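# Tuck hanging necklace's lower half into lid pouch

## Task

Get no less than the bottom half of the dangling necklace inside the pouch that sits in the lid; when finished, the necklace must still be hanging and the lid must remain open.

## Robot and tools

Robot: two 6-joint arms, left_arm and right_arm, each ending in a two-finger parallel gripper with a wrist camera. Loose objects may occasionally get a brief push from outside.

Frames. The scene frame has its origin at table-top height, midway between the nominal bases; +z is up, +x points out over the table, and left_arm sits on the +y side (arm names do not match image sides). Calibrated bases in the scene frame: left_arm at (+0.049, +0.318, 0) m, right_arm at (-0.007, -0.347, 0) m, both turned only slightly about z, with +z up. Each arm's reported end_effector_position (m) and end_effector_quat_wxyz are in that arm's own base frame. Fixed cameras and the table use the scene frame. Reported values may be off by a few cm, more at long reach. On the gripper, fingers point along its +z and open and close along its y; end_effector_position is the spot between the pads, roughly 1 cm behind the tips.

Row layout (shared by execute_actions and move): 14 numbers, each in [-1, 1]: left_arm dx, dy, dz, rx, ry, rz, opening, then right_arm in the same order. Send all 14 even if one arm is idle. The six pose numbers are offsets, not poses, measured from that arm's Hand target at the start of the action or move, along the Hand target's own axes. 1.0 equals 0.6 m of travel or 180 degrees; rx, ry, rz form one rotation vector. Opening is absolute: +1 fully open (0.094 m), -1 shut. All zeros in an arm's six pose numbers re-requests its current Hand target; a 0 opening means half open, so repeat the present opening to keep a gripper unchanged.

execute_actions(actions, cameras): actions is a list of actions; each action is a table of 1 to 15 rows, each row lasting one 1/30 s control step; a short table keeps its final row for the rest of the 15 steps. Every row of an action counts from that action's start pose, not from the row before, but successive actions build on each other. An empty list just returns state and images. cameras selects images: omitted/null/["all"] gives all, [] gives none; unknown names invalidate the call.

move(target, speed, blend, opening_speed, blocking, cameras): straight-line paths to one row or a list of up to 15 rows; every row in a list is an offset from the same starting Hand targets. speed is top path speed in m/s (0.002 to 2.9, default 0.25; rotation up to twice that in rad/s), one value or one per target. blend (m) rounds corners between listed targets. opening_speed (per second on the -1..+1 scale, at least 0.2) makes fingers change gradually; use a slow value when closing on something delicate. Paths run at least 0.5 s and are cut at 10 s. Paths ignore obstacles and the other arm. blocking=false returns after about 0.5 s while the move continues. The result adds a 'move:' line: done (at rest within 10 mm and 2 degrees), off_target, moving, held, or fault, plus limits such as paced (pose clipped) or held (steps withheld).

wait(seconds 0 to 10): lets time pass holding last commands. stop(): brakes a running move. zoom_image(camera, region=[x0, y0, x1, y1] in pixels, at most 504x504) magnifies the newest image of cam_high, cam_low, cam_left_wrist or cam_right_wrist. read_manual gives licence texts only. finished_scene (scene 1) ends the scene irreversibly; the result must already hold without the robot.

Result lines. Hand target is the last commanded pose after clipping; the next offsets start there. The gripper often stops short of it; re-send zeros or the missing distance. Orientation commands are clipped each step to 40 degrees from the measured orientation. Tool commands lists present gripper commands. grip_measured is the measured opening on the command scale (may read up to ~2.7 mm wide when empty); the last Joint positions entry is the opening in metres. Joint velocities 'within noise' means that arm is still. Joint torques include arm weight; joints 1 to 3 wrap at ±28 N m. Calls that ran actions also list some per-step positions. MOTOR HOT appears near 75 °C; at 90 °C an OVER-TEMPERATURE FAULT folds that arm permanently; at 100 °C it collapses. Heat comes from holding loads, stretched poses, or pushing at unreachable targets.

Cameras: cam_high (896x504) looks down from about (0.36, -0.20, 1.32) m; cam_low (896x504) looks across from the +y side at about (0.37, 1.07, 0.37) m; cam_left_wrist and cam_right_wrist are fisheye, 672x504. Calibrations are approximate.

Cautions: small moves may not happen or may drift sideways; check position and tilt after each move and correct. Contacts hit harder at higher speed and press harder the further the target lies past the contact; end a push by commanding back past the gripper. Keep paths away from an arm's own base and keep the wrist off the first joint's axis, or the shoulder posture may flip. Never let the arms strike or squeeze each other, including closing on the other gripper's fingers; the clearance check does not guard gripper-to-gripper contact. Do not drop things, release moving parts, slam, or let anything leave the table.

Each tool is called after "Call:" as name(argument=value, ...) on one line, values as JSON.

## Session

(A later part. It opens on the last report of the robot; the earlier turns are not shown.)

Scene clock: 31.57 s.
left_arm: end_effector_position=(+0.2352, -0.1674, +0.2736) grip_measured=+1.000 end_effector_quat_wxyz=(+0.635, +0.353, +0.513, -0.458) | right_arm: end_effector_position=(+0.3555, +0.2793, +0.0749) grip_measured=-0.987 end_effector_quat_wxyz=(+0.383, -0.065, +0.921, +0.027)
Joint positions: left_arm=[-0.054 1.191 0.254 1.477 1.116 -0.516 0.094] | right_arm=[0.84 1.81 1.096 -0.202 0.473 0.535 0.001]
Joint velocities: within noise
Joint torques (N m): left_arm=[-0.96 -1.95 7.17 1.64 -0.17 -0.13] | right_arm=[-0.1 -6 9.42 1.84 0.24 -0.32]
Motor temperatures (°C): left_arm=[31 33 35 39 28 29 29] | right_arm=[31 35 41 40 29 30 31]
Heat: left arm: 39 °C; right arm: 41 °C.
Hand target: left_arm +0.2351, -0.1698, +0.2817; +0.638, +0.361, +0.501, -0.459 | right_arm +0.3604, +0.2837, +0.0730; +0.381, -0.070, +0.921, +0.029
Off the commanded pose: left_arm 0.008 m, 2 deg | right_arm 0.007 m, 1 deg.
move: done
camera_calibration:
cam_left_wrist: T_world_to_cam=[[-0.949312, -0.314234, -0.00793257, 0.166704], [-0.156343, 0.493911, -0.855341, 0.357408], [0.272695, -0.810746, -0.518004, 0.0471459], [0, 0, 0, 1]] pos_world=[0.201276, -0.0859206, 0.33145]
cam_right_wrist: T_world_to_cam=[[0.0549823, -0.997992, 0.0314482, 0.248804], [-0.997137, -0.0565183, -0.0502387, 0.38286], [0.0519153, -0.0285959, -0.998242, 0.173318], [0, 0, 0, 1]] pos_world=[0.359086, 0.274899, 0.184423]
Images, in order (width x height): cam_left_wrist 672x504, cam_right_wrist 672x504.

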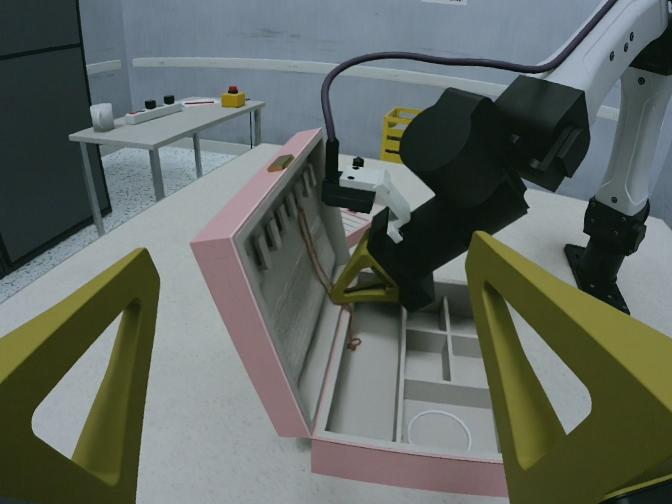

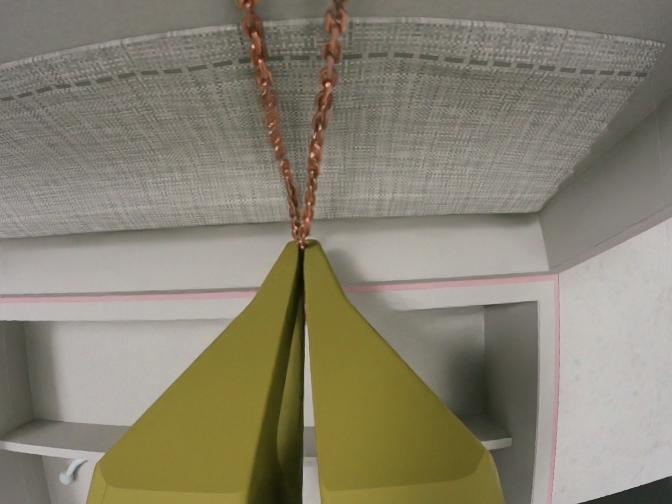

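Call:
move(target=[[0,0,0,0,0,0,1,-0.096,0.0002,-0.109,0,0,0,-1],[0,0,0,0,0,0,1,-0.2152,0.0002,-0.1972,0,0,0,-1]], speed=0.08, blend=[0.03,0], cameras=["cam_left_wrist","cam_right_wrist"])

Call:
zoom_image(camera="cam_right_wrist", region=[190, 150, 420, 380])

Call:
zoom_image(camera="cam_left_wrist", region=[230, 80, 450, 320])

Scene clock: 35.17 s.
left_arm: end_effector_position=(+0.2352, -0.1674, +0.2736) grip_measured=+1.000 end_effector_quat_wxyz=(+0.635, +0.353, +0.513, -0.458) | right_arm: end_effector_position=(+0.3657, +0.2834, +0.2517) grip_measured=-0.987 end_effector_quat_wxyz=(+0.389, -0.063, +0.919, +0.033)
Joint positions: left_arm=[-0.054 1.191 0.254 1.477 1.116 -0.516 0.094] | right_arm=[0.827 1.75 1.732 -0.873 0.465 0.524 0.001]
Joint velocities: within noise
Joint torques (N m): left_arm=[-0.77 -1.95 7.27 1.62 -0.22 -0.08] | right_arm=[-0.03 -6 9.72 1.66 0.24 -0.33]
Motor temperatures (°C): left_arm=[31 33 35 39 28 29 29] | right_arm=[31 36 41 40 29 30 31]
Heat: left arm: 39 °C; right arm: 41 °C.
Hand target: left_arm +0.2351, -0.1698, +0.2817; +0.638, +0.361, +0.501, -0.459 | right_arm +0.3680, +0.2851, +0.2479; +0.381, -0.070, +0.921, +0.029
Off the commanded pose: left_arm 0.008 m, 2 deg | right_arm 0.005 m, 1 deg.
move: done
camera_calibration:
cam_left_wrist: T_world_to_cam=[[-0.949312, -0.314234, -0.00793257, 0.166704], [-0.156343, 0.493911, -0.855341, 0.357408], [0.272695, -0.810746, -0.518004, 0.0471459], [0, 0, 0, 1]] pos_world=[0.201276, -0.0859206, 0.33145]
cam_right_wrist: T_world_to_cam=[[0.0539874, -0.998386, 0.0176408, 0.250742], [-0.996437, -0.0550116, -0.0639288, 0.404955], [0.064796, -0.0141266, -0.997799, 0.340401], [0, 0, 0, 1]] pos_world=[0.367918, 0.277424, 0.361117]
Images, in order (width x height): cam_left_wrist 672x504, cam_right_wrist 672x504.

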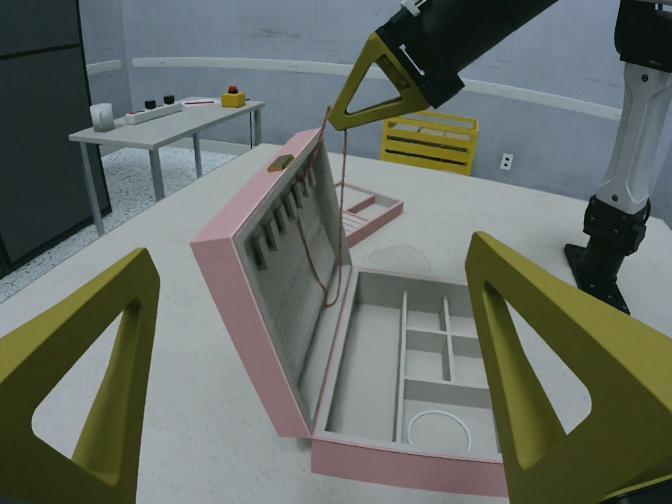

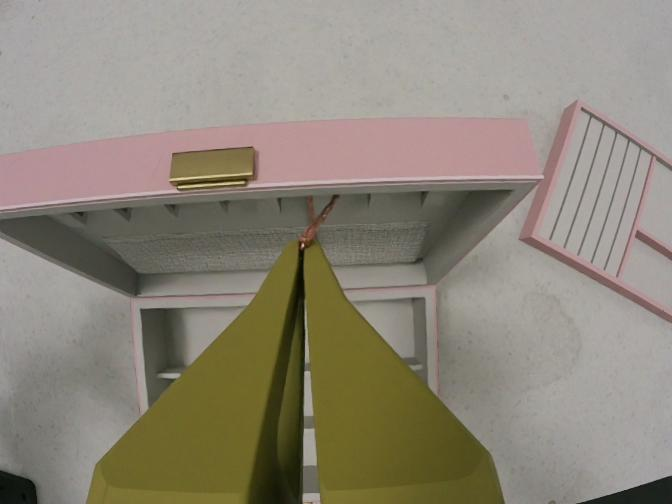

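Scaled by 2.191 from the camera's 672x504 image, which has a finer 960x720 frame.

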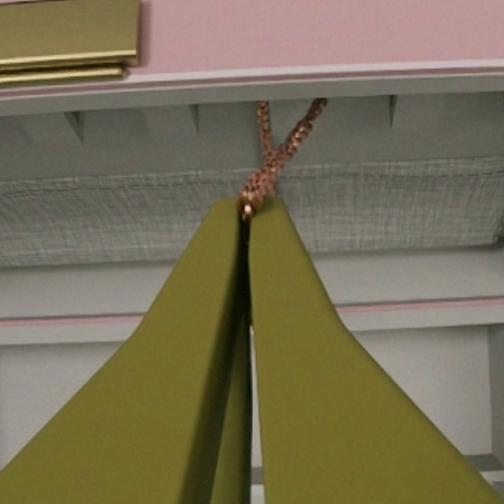

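Scaled by 2.100 from the camera's 672x504 image, which has a finer 960x720 frame.

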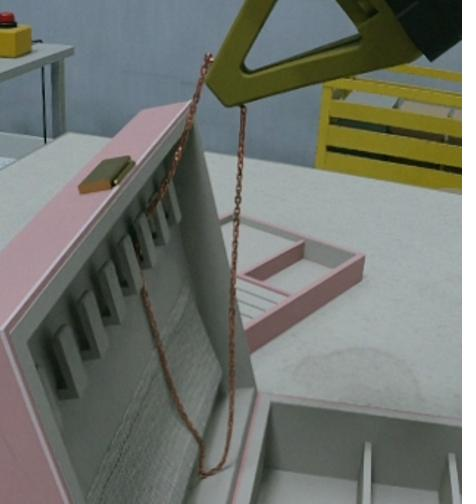

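Call:
zoom_image(camera="cam_right_wrist", region=[270, 180, 370, 280])

Call:
zoom_image(camera="cam_left_wrist", region=[280, 80, 380, 200])

Call:
zoom_image(camera="cam_left_wrist", region=[280, 200, 380, 320])

Scaled by 5.040 from the camera's 672x504 image, which has a finer 960x720 frame.

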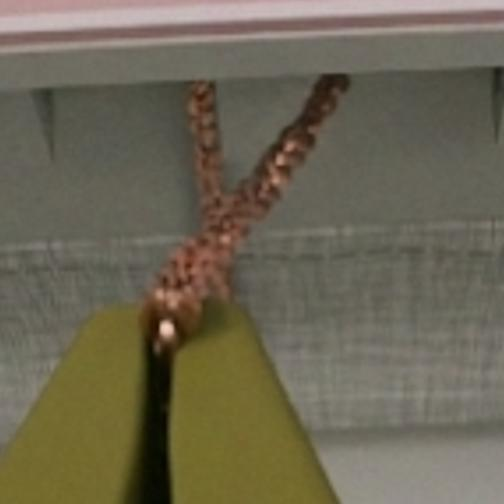

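Scaled by 4.200 from the camera's 672x504 image, which has a finer 960x720 frame.

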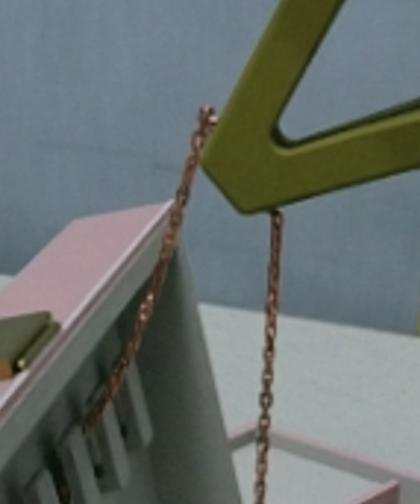

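Scaled by 4.200 from the camera's 672x504 image, which has a finer 960x720 frame.

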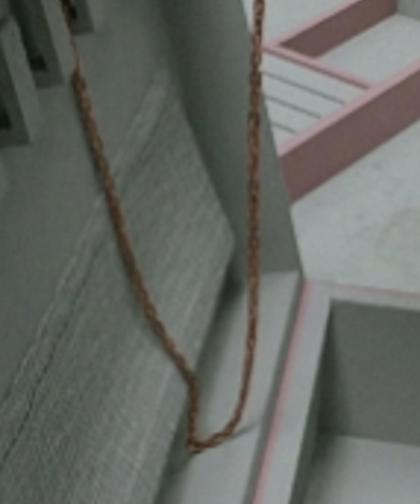

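Call:
zoom_image(camera="cam_right_wrist", region=[320, 180, 450, 300])

Call:
zoom_image(camera="cam_right_wrist", region=[90, 190, 290, 310])

Scaled by 3.877 from the camera's 672x504 image, which has a finer 960x720 frame.

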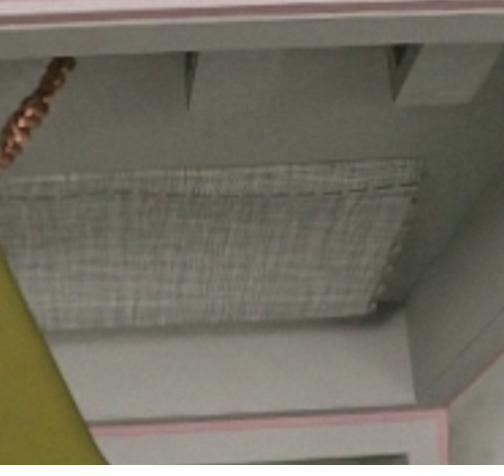

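Scaled by 2.520 from the camera's 672x504 image, which has a finer 960x720 frame.

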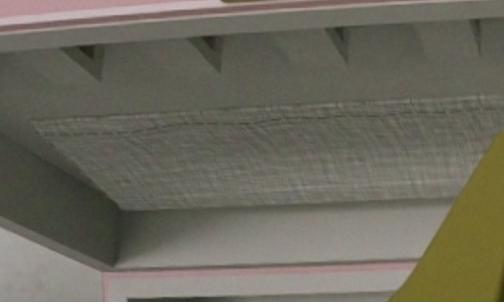

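Call:
move(target=[[0,0,0,0,0,0,1,0.0633,0.0071,-0.0020,0,0,0,-1],[0,0,0,0,0,0,1,0.1752,0.0090,0.1078,0,0,0,-1],[0,0,0,0,0,0,1,0.2167,0.0048,0.1723,0,0,0,-1]], speed=0.08, blend=[0.01,0.02,0], cameras=["cam_left_wrist","cam_right_wrist"])

Call:
zoom_image(camera="cam_left_wrist", region=[270, 180, 450, 370])

Call:
zoom_image(camera="cam_right_wrist", region=[190, 100, 420, 330])

Scene clock: 50.97 s.
left_arm: end_effector_position=(+0.2352, -0.1674, +0.2736) grip_measured=+1.000 end_effector_quat_wxyz=(+0.635, +0.352, +0.513, -0.458) | right_arm: end_effector_position=(+0.3486, +0.2870, +0.0932) grip_measured=-0.987 end_effector_quat_wxyz=(+0.388, -0.065, +0.919, +0.036)
Joint positions: left_arm=[-0.054 1.191 0.254 1.477 1.116 -0.516 0.094] | right_arm=[0.866 1.774 1.122 -0.252 0.482 0.555 0.001]
Joint velocities: within noise
Joint torques (N m): left_arm=[-0.81 -2.07 7.23 1.64 -0.19 -0.06] | right_arm=[-0.03 -6.11 6.71 1.89 0.32 -0.29]
Motor temperatures (°C): left_arm=[31 32 36 40 28 29 29] | right_arm=[31 38 42 41 29 30 31]
Heat: left arm: 40 °C; right arm: 42 °C.
Hand target: left_arm +0.2352, -0.1698, +0.2817; +0.638, +0.361, +0.501, -0.459 | right_arm +0.3488, +0.2849, +0.0829; +0.381, -0.070, +0.921, +0.029
Off the commanded pose: left_arm 0.008 m, 2 deg | right_arm 0.011 m, 1 deg.
move: off_target (right_arm)
camera_calibration:
cam_left_wrist: T_world_to_cam=[[-0.949339, -0.314161, -0.00762912, 0.166614], [-0.156524, 0.49376, -0.855395, 0.35745], [0.272499, -0.810866, -0.51792, 0.0471473], [0, 0, 0, 1]] pos_world=[0.201275, -0.0859209, 0.331451]
cam_right_wrist: T_world_to_cam=[[0.0613272, -0.998029, 0.0133235, 0.25581], [-0.996156, -0.0620378, -0.0618501, 0.379719], [0.0625548, -0.00947916, -0.997997, 0.182909], [0, 0, 0, 1]] pos_world=[0.351129, 0.280596, 0.20262]
Images, in order (width x height): cam_left_wrist 672x504, cam_right_wrist 672x504.

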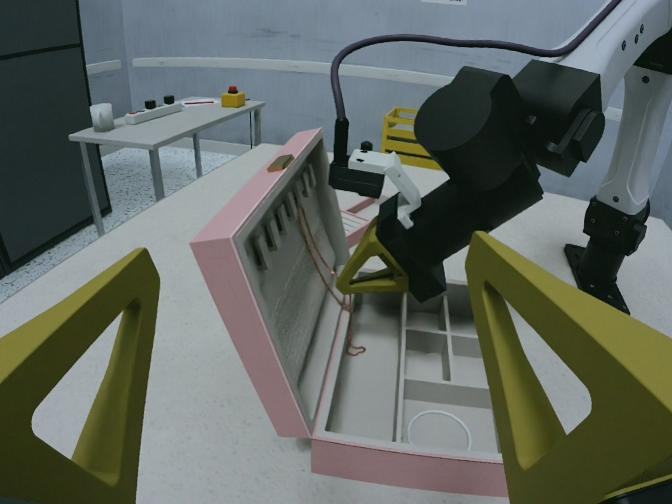

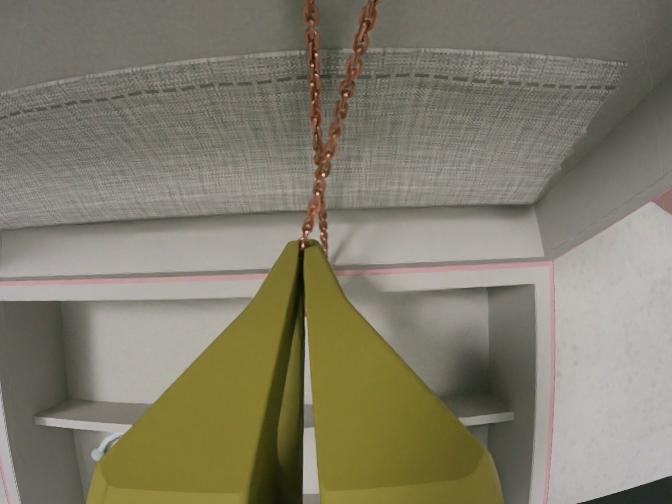

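Scaled by 2.653 from the camera's 672x504 image, which has a finer 960x720 frame.

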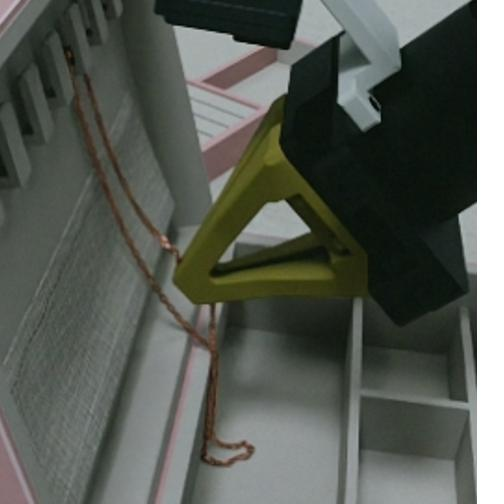

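Scaled by 2.191 from the camera's 672x504 image, which has a finer 960x720 frame.

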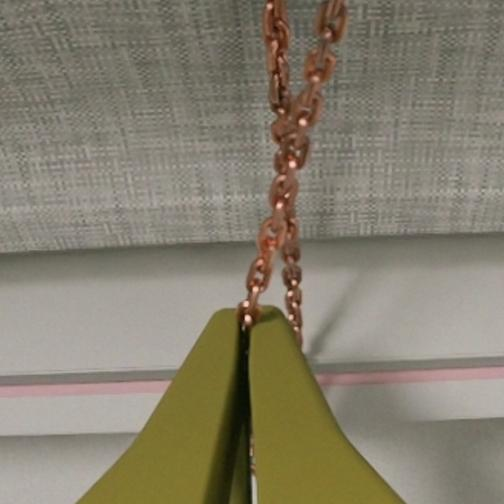

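Call:
move(target=[0,0,0,0,0,0,1,0,0,0,0,0,0,0], speed=0.05, opening_speed=1.0, cameras=["cam_left_wrist","cam_right_wrist"])

Call:
zoom_image(camera="cam_left_wrist", region=[270, 180, 450, 370])

Call:
zoom_image(camera="cam_right_wrist", region=[190, 100, 420, 330])

Scene clock: 52.60 s.
left_arm: end_effector_position=(+0.2352, -0.1674, +0.2736) grip_measured=+1.000 end_effector_quat_wxyz=(+0.635, +0.352, +0.513, -0.458) | right_arm: end_effector_position=(+0.3487, +0.2872, +0.0934) grip_measured=-0.002 end_effector_quat_wxyz=(+0.388, -0.065, +0.919, +0.037)
Joint positions: left_arm=[-0.054 1.191 0.254 1.477 1.116 -0.516 0.094] | right_arm=[0.866 1.774 1.122 -0.251 0.482 0.555 0.047]
Joint velocities: within noise
Joint torques (N m): left_arm=[-0.99 -1.88 7.25 1.63 -0.22 -0.09] | right_arm=[0.01 -6.13 6.71 1.88 0.32 -0.29]
Motor temperatures (°C): left_arm=[31 32 36 40 28 29 29] | right_arm=[31 38 42 41 29 30 31]
Heat: left arm: 40 °C; right arm: 42 °C.
Hand target: left_arm +0.2352, -0.1698, +0.2817; +0.638, +0.361, +0.501, -0.459 | right_arm +0.3488, +0.2850, +0.0829; +0.381, -0.070, +0.921, +0.029
Off the commanded pose: left_arm 0.008 m, 2 deg | right_arm 0.011 m, 1 deg.
move: off_target (right_arm)
camera_calibration:
cam_left_wrist: T_world_to_cam=[[-0.949339, -0.314161, -0.00762912, 0.166614], [-0.156524, 0.49376, -0.855395, 0.35745], [0.272499, -0.810866, -0.51792, 0.0471473], [0, 0, 0, 1]] pos_world=[0.201275, -0.0859209, 0.331451]
cam_right_wrist: T_world_to_cam=[[0.0613509, -0.998038, 0.0124748, 0.255969], [-0.996104, -0.0620157, -0.0627021, 0.379875], [0.0633528, -0.00857941, -0.997954, 0.182567], [0, 0, 0, 1]] pos_world=[0.351125, 0.280591, 0.202819]
Images, in order (width x height): cam_left_wrist 672x504, cam_right_wrist 672x504.

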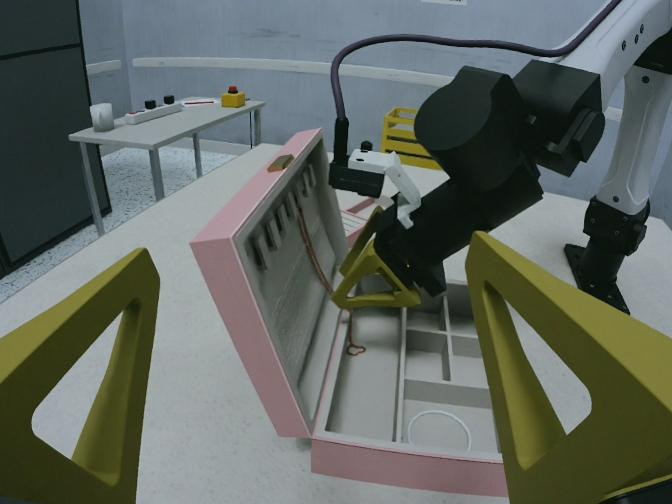

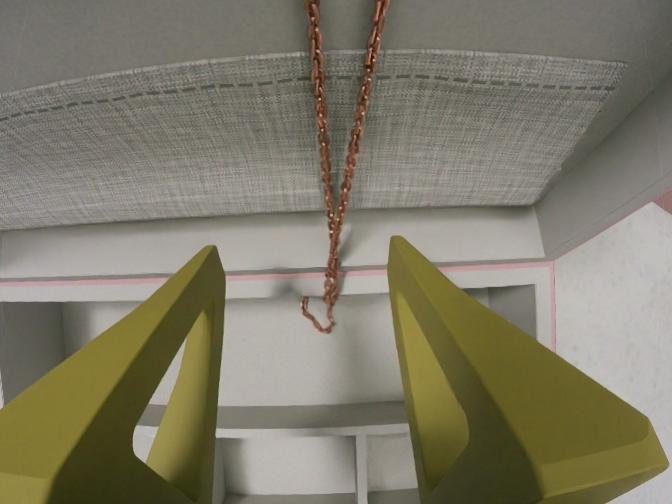

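Scaled by 2.653 from the camera's 672x504 image, which has a finer 960x720 frame.

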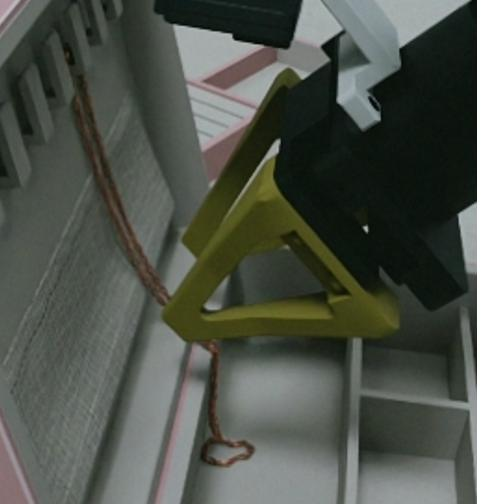

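Scaled by 2.191 from the camera's 672x504 image, which has a finer 960x720 frame.

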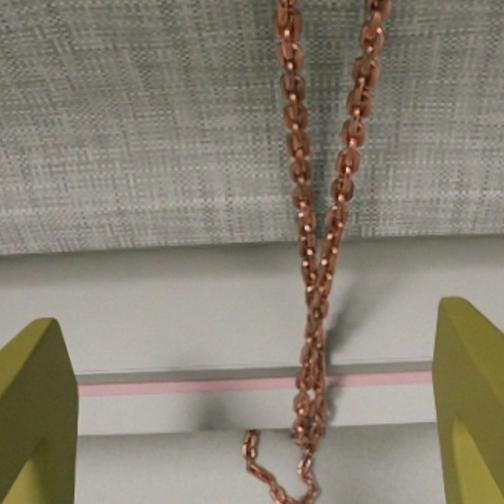

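Call:
move(target=[0,0,0,0,0,0,1,-0.0008,-0.006,0.0225,0,0,0,0], speed=0.06, cameras=["cam_left_wrist","cam_right_wrist"])

Call:
zoom_image(camera="cam_left_wrist", region=[290, 240, 400, 370])

Call:
zoom_image(camera="cam_right_wrist", region=[190, 100, 420, 330])

Scene clock: 54.67 s.
left_arm: end_effector_position=(+0.2352, -0.1674, +0.2736) grip_measured=+1.000 end_effector_quat_wxyz=(+0.635, +0.352, +0.513, -0.458) | right_arm: end_effector_position=(+0.3602, +0.2842, +0.0865) grip_measured=-0.002 end_effector_quat_wxyz=(+0.392, -0.061, +0.917, +0.035)
Joint positions: left_arm=[-0.054 1.191 0.254 1.477 1.116 -0.516 0.094] | right_arm=[0.84 1.804 1.122 -0.208 0.475 0.537 0.047]
Joint velocities: within noise
Joint torques (N m): left_arm=[-0.87 -1.91 7.31 1.66 -0.17 -0.1] | right_arm=[-0.02 -6.09 6.53 1.91 0.24 -0.31]
Motor temperatures (°C): left_arm=[31 32 36 40 28 29 29] | right_arm=[31 38 42 41 29 30 31]
Heat: left arm: 40 °C; right arm: 42 °C.
Hand target: left_arm +0.2352, -0.1698, +0.2817; +0.638, +0.361, +0.501, -0.459 | right_arm +0.3592, +0.2827, +0.0737; +0.381, -0.070, +0.921, +0.028
Off the commanded pose: left_arm 0.008 m, 2 deg | right_arm 0.013 m, 2 deg.
move: off_target (right_arm)
camera_calibration:
cam_left_wrist: T_world_to_cam=[[-0.949339, -0.314161, -0.00762912, 0.166614], [-0.156524, 0.49376, -0.855395, 0.35745], [0.272499, -0.810866, -0.51792, 0.0471473], [0, 0, 0, 1]] pos_world=[0.201275, -0.0859209, 0.331451]
cam_right_wrist: T_world_to_cam=[[0.0520866, -0.998573, 0.0117504, 0.255956], [-0.996167, -0.0527819, -0.0697528, 0.388616], [0.0702735, -0.00807215, -0.997495, 0.172246], [0, 0, 0, 1]] pos_world=[0.36169, 0.277493, 0.195914]
Images, in order (width x height): cam_left_wrist 672x504, cam_right_wrist 672x504.

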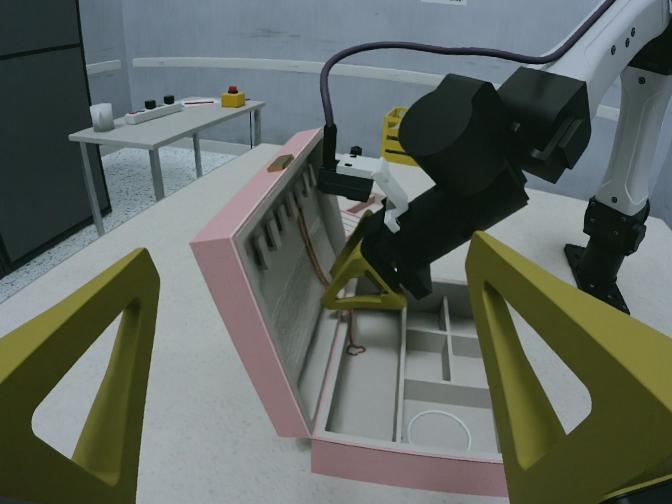

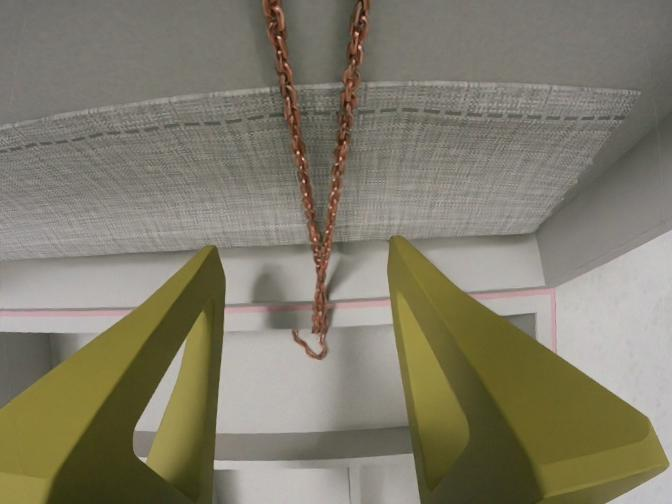

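Scaled by 3.877 from the camera's 672x504 image, which has a finer 960x720 frame.

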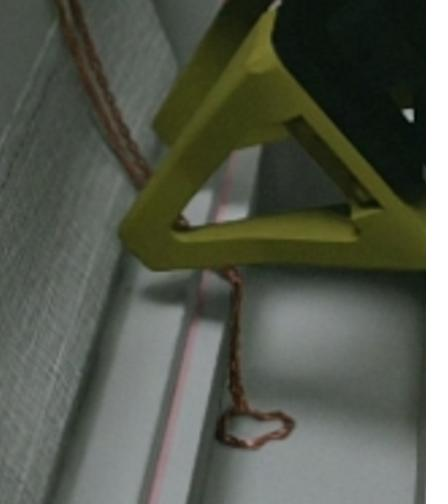

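Scaled by 2.191 from the camera's 672x504 image, which has a finer 960x720 frame.

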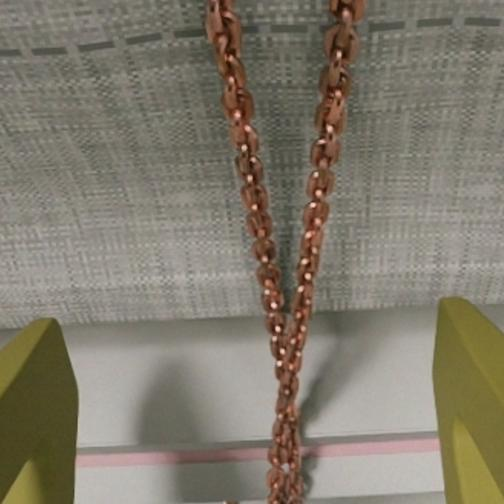

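Call:
move(target=[[0,0,0,0,0,0,1,0,0,-0.0833,0,0,0,0],[0,0,0,0,0,0,1,0.001,0.0,0.0044,0,0,0,0]], speed=0.08, cameras=["cam_left_wrist","cam_right_wrist"])

Call:
zoom_image(camera="cam_left_wrist", region=[290, 240, 400, 370])

Call:
zoom_image(camera="cam_right_wrist", region=[190, 150, 420, 380])

Scene clock: 57.33 s.
left_arm: end_effector_position=(+0.2352, -0.1674, +0.2736) grip_measured=+1.000 end_effector_quat_wxyz=(+0.635, +0.352, +0.513, -0.458) | right_arm: end_effector_position=(+0.3586, +0.2805, +0.0767) grip_measured=-0.002 end_effector_quat_wxyz=(+0.385, -0.063, +0.920, +0.029)
Joint positions: left_arm=[-0.054 1.191 0.254 1.477 1.116 -0.516 0.094] | right_arm=[0.837 1.815 1.105 -0.198 0.473 0.535 0.047]
Joint velocities: within noise
Joint torques (N m): left_arm=[-1.06 -2.11 7.24 1.66 -0.21 -0.09] | right_arm=[0.05 -6.28 8.1 1.91 0.25 -0.34]
Motor temperatures (°C): left_arm=[31 32 36 40 28 29 29] | right_arm=[31 39 42 41 29 30 31]
Heat: left arm: 40 °C; right arm: 42 °C.
Hand target: left_arm +0.2352, -0.1698, +0.2817; +0.638, +0.361, +0.501, -0.459 | right_arm +0.3607, +0.2830, +0.0715; +0.381, -0.070, +0.921, +0.029
Off the commanded pose: left_arm 0.008 m, 2 deg | right_arm 0.006 m, 1 deg.
move: done
camera_calibration:
cam_left_wrist: T_world_to_cam=[[-0.949339, -0.314161, -0.00762912, 0.166614], [-0.156524, 0.49376, -0.855395, 0.35745], [0.272499, -0.810866, -0.51792, 0.0471473], [0, 0, 0, 1]] pos_world=[0.201275, -0.0859209, 0.331451]
cam_right_wrist: T_world_to_cam=[[0.0514135, -0.998351, 0.0255409, 0.25157], [-0.997022, -0.0527835, -0.0562283, 0.385486], [0.0574837, -0.022574, -0.998091, 0.171298], [0, 0, 0, 1]] pos_world=[0.361557, 0.275369, 0.186221]
Images, in order (width x height): cam_left_wrist 672x504, cam_right_wrist 672x504.

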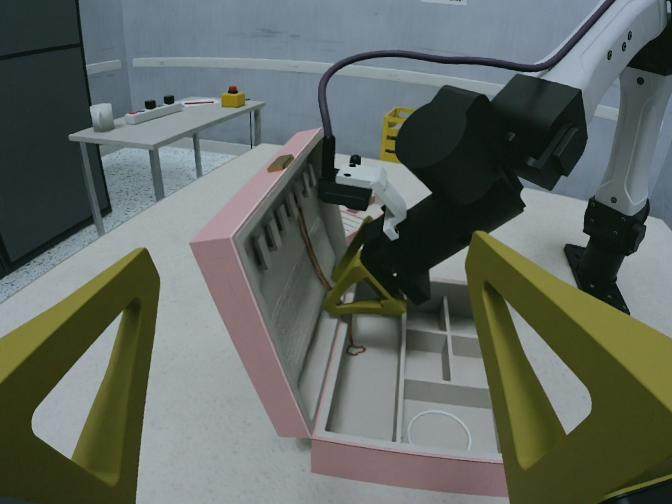

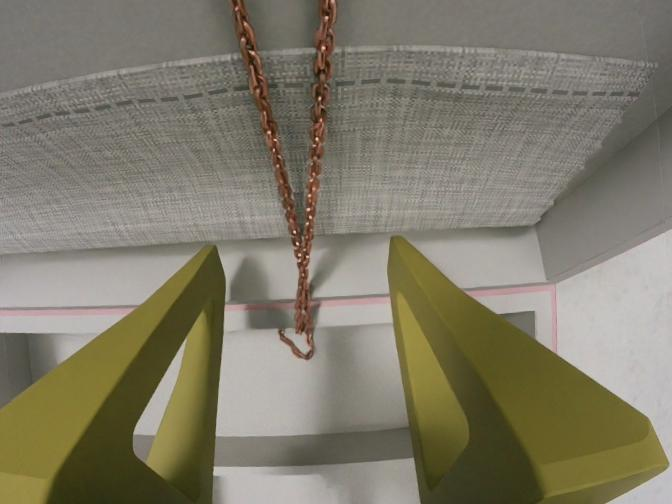

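Scaled by 3.877 from the camera's 672x504 image, which has a finer 960x720 frame.

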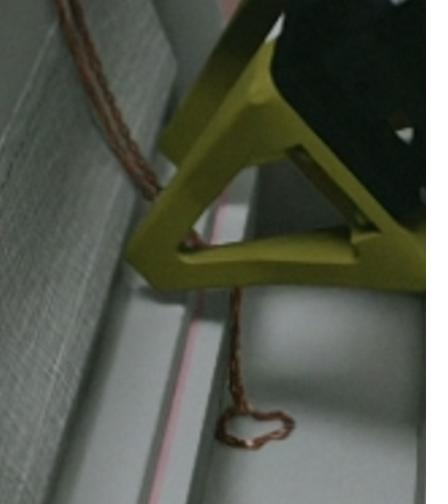

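Scaled by 2.191 from the camera's 672x504 image, which has a finer 960x720 frame.

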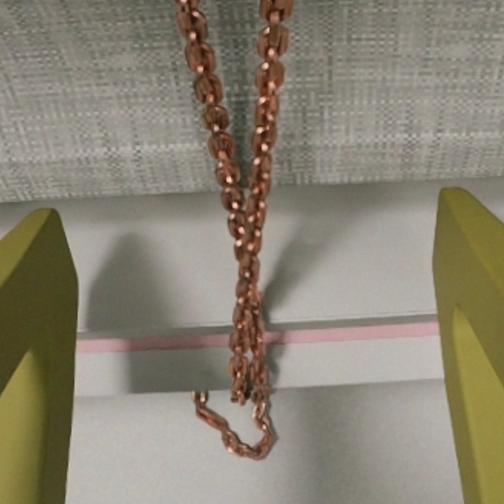

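Call:
move(target=[0,0,0,0,0,0,1,0,0,0,0,0,0,-1], speed=0.05, opening_speed=0.5, cameras=["cam_left_wrist","cam_right_wrist"])

Call:
zoom_image(camera="cam_left_wrist", region=[290, 240, 400, 370])

Call:
zoom_image(camera="cam_right_wrist", region=[240, 180, 360, 320])

Scene clock: 59.83 s.
left_arm: end_effector_position=(+0.2352, -0.1674, +0.2736) grip_measured=+1.000 end_effector_quat_wxyz=(+0.635, +0.352, +0.513, -0.458) | right_arm: end_effector_position=(+0.3587, +0.2807, +0.0768) grip_measured=-0.984 end_effector_quat_wxyz=(+0.385, -0.063, +0.920, +0.029)
Joint positions: left_arm=[-0.054 1.191 0.254 1.477 1.116 -0.516 0.094] | right_arm=[0.837 1.815 1.105 -0.197 0.472 0.534 0.001]
Joint velocities: within noise
Joint torques (N m): left_arm=[-0.7 -2.1 7.21 1.62 -0.12 -0.12] | right_arm=[0.05 -6.32 8.12 1.88 0.24 -0.33]
Motor temperatures (°C): left_arm=[31 32 36 40 28 29 29] | right_arm=[31 39 43 41 29 30 31]
Heat: left arm: 40 °C; right arm: 43 °C.
Hand target: left_arm +0.2352, -0.1698, +0.2817; +0.638, +0.361, +0.501, -0.459 | right_arm +0.3607, +0.2829, +0.0715; +0.381, -0.070, +0.921, +0.029
Off the commanded pose: left_arm 0.008 m, 2 deg | right_arm 0.006 m, 1 deg.
move: done
camera_calibration:
cam_left_wrist: T_world_to_cam=[[-0.949339, -0.314161, -0.00762912, 0.166614], [-0.156524, 0.49376, -0.855395, 0.35745], [0.272499, -0.810866, -0.51792, 0.0471473], [0, 0, 0, 1]] pos_world=[0.201275, -0.0859209, 0.331451]
cam_right_wrist: T_world_to_cam=[[0.0526166, -0.998292, 0.025395, 0.251338], [-0.996947, -0.0539809, -0.0564181, 0.385933], [0.0576926, -0.0223489, -0.998084, 0.171157], [0, 0, 0, 1]] pos_world=[0.361656, 0.275567, 0.18622]
Images, in order (width x height): cam_left_wrist 672x504, cam_right_wrist 672x504.

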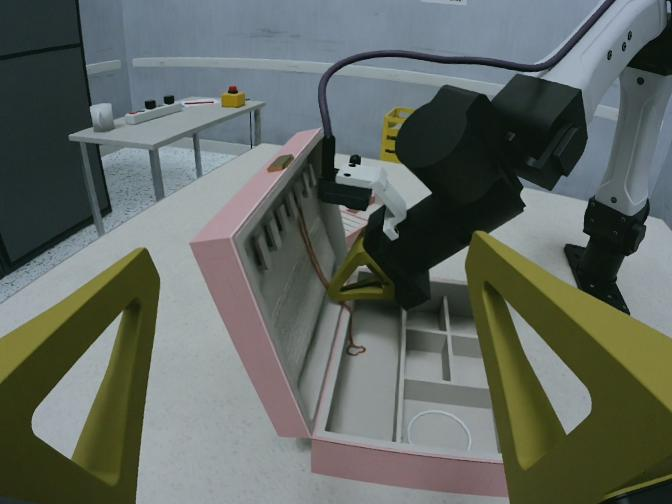

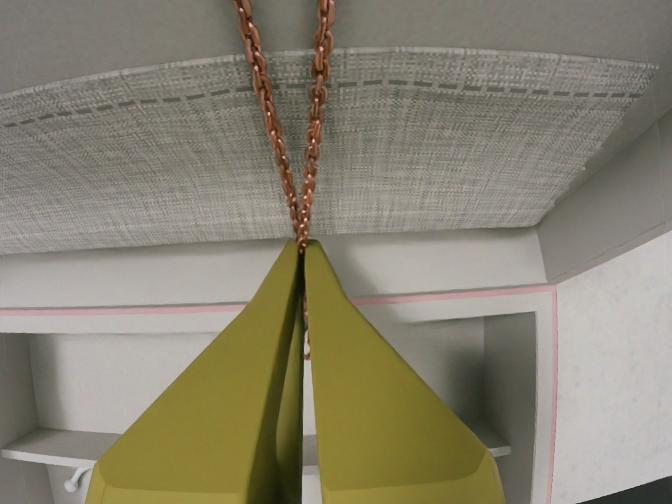

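Scaled by 3.877 from the camera's 672x504 image, which has a finer 960x720 frame.

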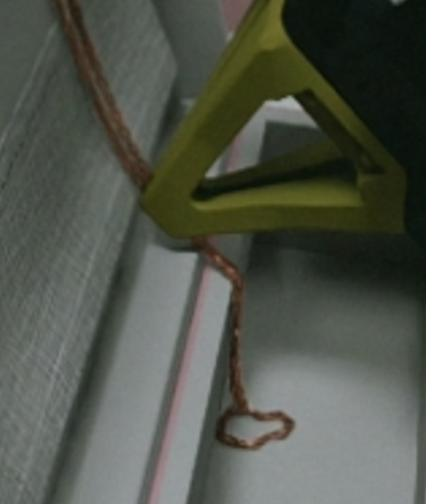

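Scaled by 3.600 from the camera's 672x504 image, which has a finer 960x720 frame.

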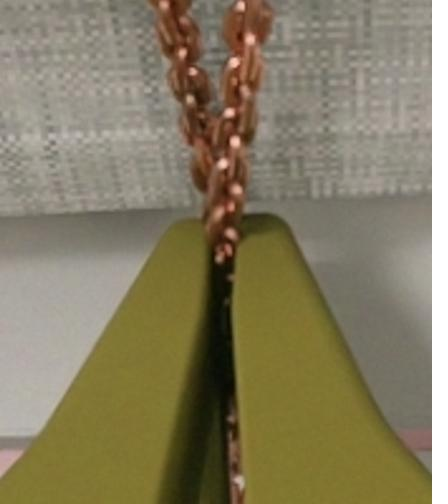

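Call:
move(target=[0,0,0,0,0,0,1,-0.0531,0.0013,-0.0648,0,0,0,-1], speed=0.05, cameras=["cam_left_wrist","cam_right_wrist"])

Call:
zoom_image(camera="cam_left_wrist", region=[270, 180, 420, 370])

Call:
zoom_image(camera="cam_right_wrist", region=[240, 150, 360, 360])

Scene clock: 61.70 s.
left_arm: end_effector_position=(+0.2352, -0.1674, +0.2736) grip_measured=+1.000 end_effector_quat_wxyz=(+0.635, +0.352, +0.513, -0.458) | right_arm: end_effector_position=(+0.3557, +0.2787, +0.1040) grip_measured=-0.984 end_effector_quat_wxyz=(+0.371, -0.070, +0.926, +0.016)
Joint positions: left_arm=[-0.054 1.191 0.254 1.477 1.116 -0.516 0.094] | right_arm=[0.839 1.78 1.203 -0.372 0.472 0.534 0.001]
Joint velocities: within noise
Joint torques (N m): left_arm=[-1.03 -2.17 7.19 1.65 -0.16 -0.08] | right_arm=[0.69 -9.91 9.58 1.58 0.32 -0.23]
Motor temperatures (°C): left_arm=[31 32 36 40 28 29 29] | right_arm=[31 39 43 41 29 30 31]
Heat: left arm: 40 °C; right arm: 43 °C.
Hand target: left_arm +0.2352, -0.1698, +0.2817; +0.638, +0.361, +0.501, -0.459 | right_arm +0.3557, +0.2831, +0.1216; +0.381, -0.070, +0.921, +0.029
Off the commanded pose: left_arm 0.008 m, 2 deg | right_arm 0.018 m, 2 deg.
move: off_target (right_arm)
camera_calibration:
cam_left_wrist: T_world_to_cam=[[-0.949339, -0.314161, -0.00762912, 0.166614], [-0.156524, 0.49376, -0.855395, 0.35745], [0.272499, -0.810866, -0.51792, 0.0471473], [0, 0, 0, 1]] pos_world=[0.201275, -0.0859209, 0.331451]
cam_right_wrist: T_world_to_cam=[[0.0557379, -0.996915, 0.0552563, 0.244216], [-0.998011, -0.0572598, -0.0263516, 0.382571], [0.0294343, -0.0536776, -0.998124, 0.217249], [0, 0, 0, 1]] pos_world=[0.361803, 0.27703, 0.213428]
Images, in order (width x height): cam_left_wrist 672x504, cam_right_wrist 672x504.

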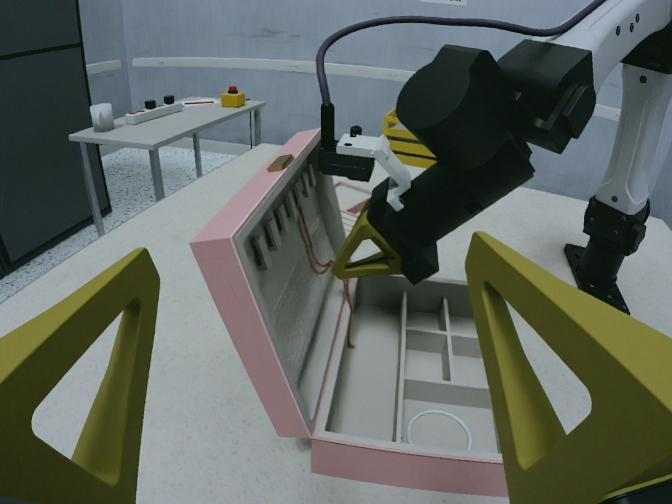

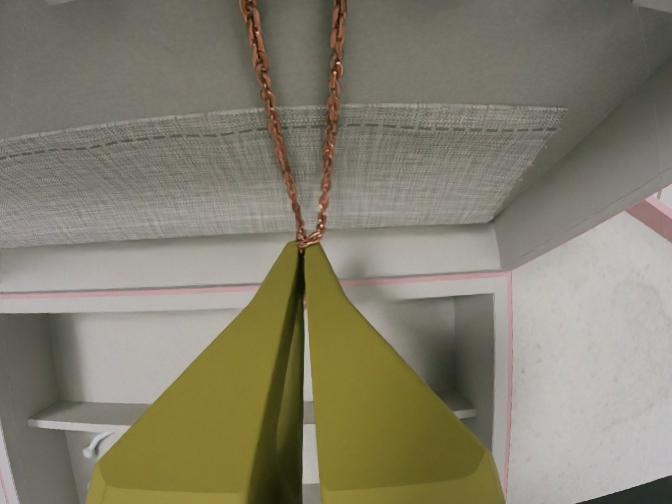

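Scaled by 2.653 from the camera's 672x504 image, which has a finer 960x720 frame.

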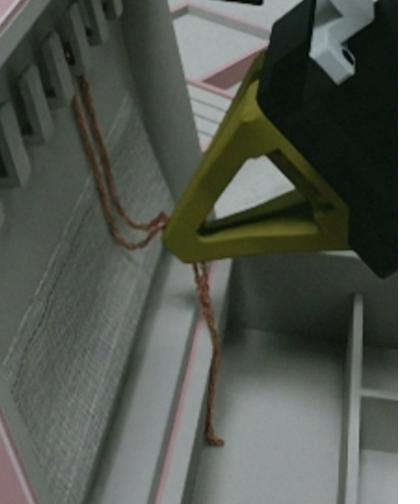

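Scaled by 2.400 from the camera's 672x504 image, which has a finer 960x720 frame.

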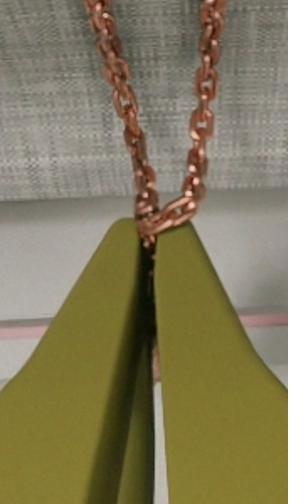

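Call:
move(target=[[0,0,0,0,0,0,1,0.0383,0,-0.011,0,0,0,-1],[0,0,0,0,0,0,1,-0.0563,0.0033,-0.105,0,0,0,-1],[0,0,0,0,0,0,1,-0.1485,0.0027,-0.1425,0,0,0,-1]], speed=0.08, blend=[0.005,0.02,0], cameras=["cam_left_wrist","cam_right_wrist"])

Call:
zoom_image(camera="cam_left_wrist", region=[230, 80, 430, 340])

Call:
zoom_image(camera="cam_right_wrist", region=[220, 150, 400, 330])

Scene clock: 65.20 s.
left_arm: end_effector_position=(+0.2352, -0.1674, +0.2736) grip_measured=+1.000 end_effector_quat_wxyz=(+0.635, +0.352, +0.513, -0.458) | right_arm: end_effector_position=(+0.3556, +0.2830, +0.2476) grip_measured=-0.984 end_effector_quat_wxyz=(+0.388, -0.062, +0.919, +0.032)
Joint positions: left_arm=[-0.054 1.191 0.254 1.477 1.116 -0.516 0.094] | right_arm=[0.847 1.723 1.686 -0.865 0.478 0.542 0.001]
Joint velocities: within noise
Joint torques (N m): left_arm=[-1.02 -2.02 7.28 1.62 -0.15 -0.07] | right_arm=[-0.02 -5.76 9.96 1.73 0.25 -0.32]
Motor temperatures (°C): left_arm=[31 32 37 40 28 29 29] | right_arm=[31 40 43 41 29 30 31]
Heat: left arm: 40 °C; right arm: 43 °C.
Hand target: left_arm +0.2352, -0.1698, +0.2817; +0.638, +0.361, +0.501, -0.459 | right_arm +0.3580, +0.2852, +0.2448; +0.381, -0.070, +0.921, +0.029
Off the commanded pose: left_arm 0.008 m, 2 deg | right_arm 0.004 m, 1 deg.
move: done
camera_calibration:
cam_left_wrist: T_world_to_cam=[[-0.949339, -0.314161, -0.00762912, 0.166614], [-0.156524, 0.49376, -0.855395, 0.35745], [0.272499, -0.810866, -0.51792, 0.0471473], [0, 0, 0, 1]] pos_world=[0.201275, -0.0859209, 0.331451]
cam_right_wrist: T_world_to_cam=[[0.0533696, -0.998398, 0.0188098, 0.250863], [-0.996592, -0.0544406, -0.0619674, 0.394019], [0.0628922, -0.0154385, -0.997901, 0.33803], [0, 0, 0, 1]] pos_world=[0.358029, 0.277131, 0.357018]
Images, in order (width x height): cam_left_wrist 672x504, cam_right_wrist 672x504.

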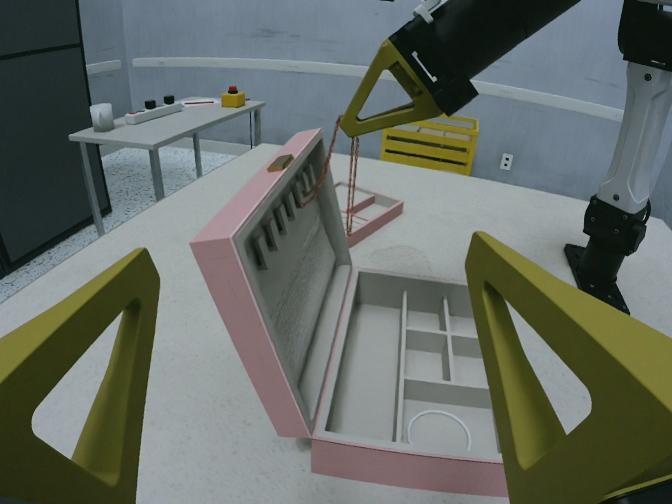

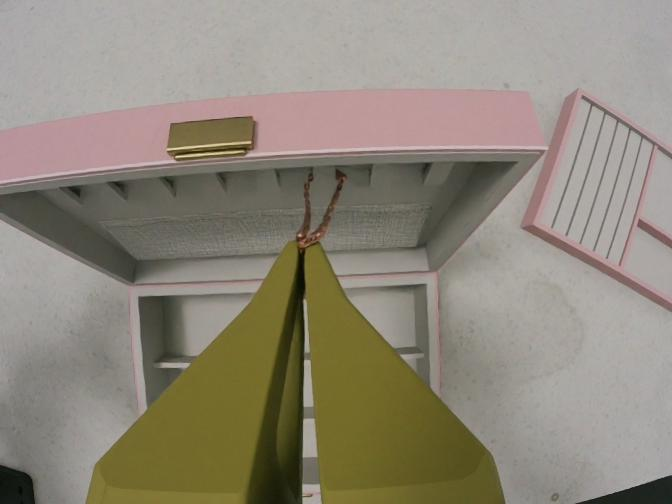

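Scaled by 1.938 from the camera's 672x504 image, which has a finer 960x720 frame.

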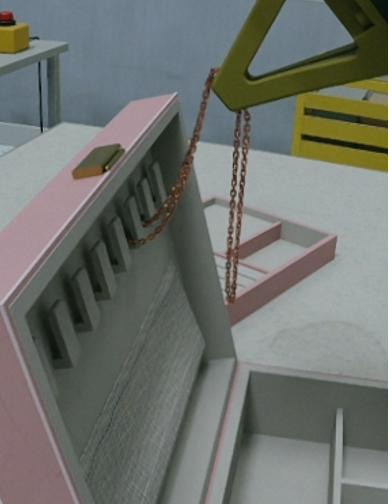

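Scaled by 2.800 from the camera's 672x504 image, which has a finer 960x720 frame.

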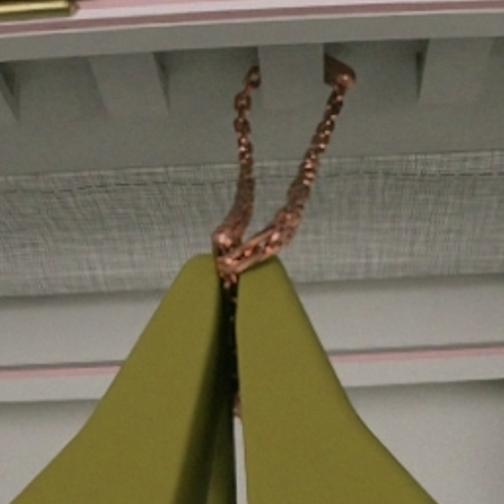

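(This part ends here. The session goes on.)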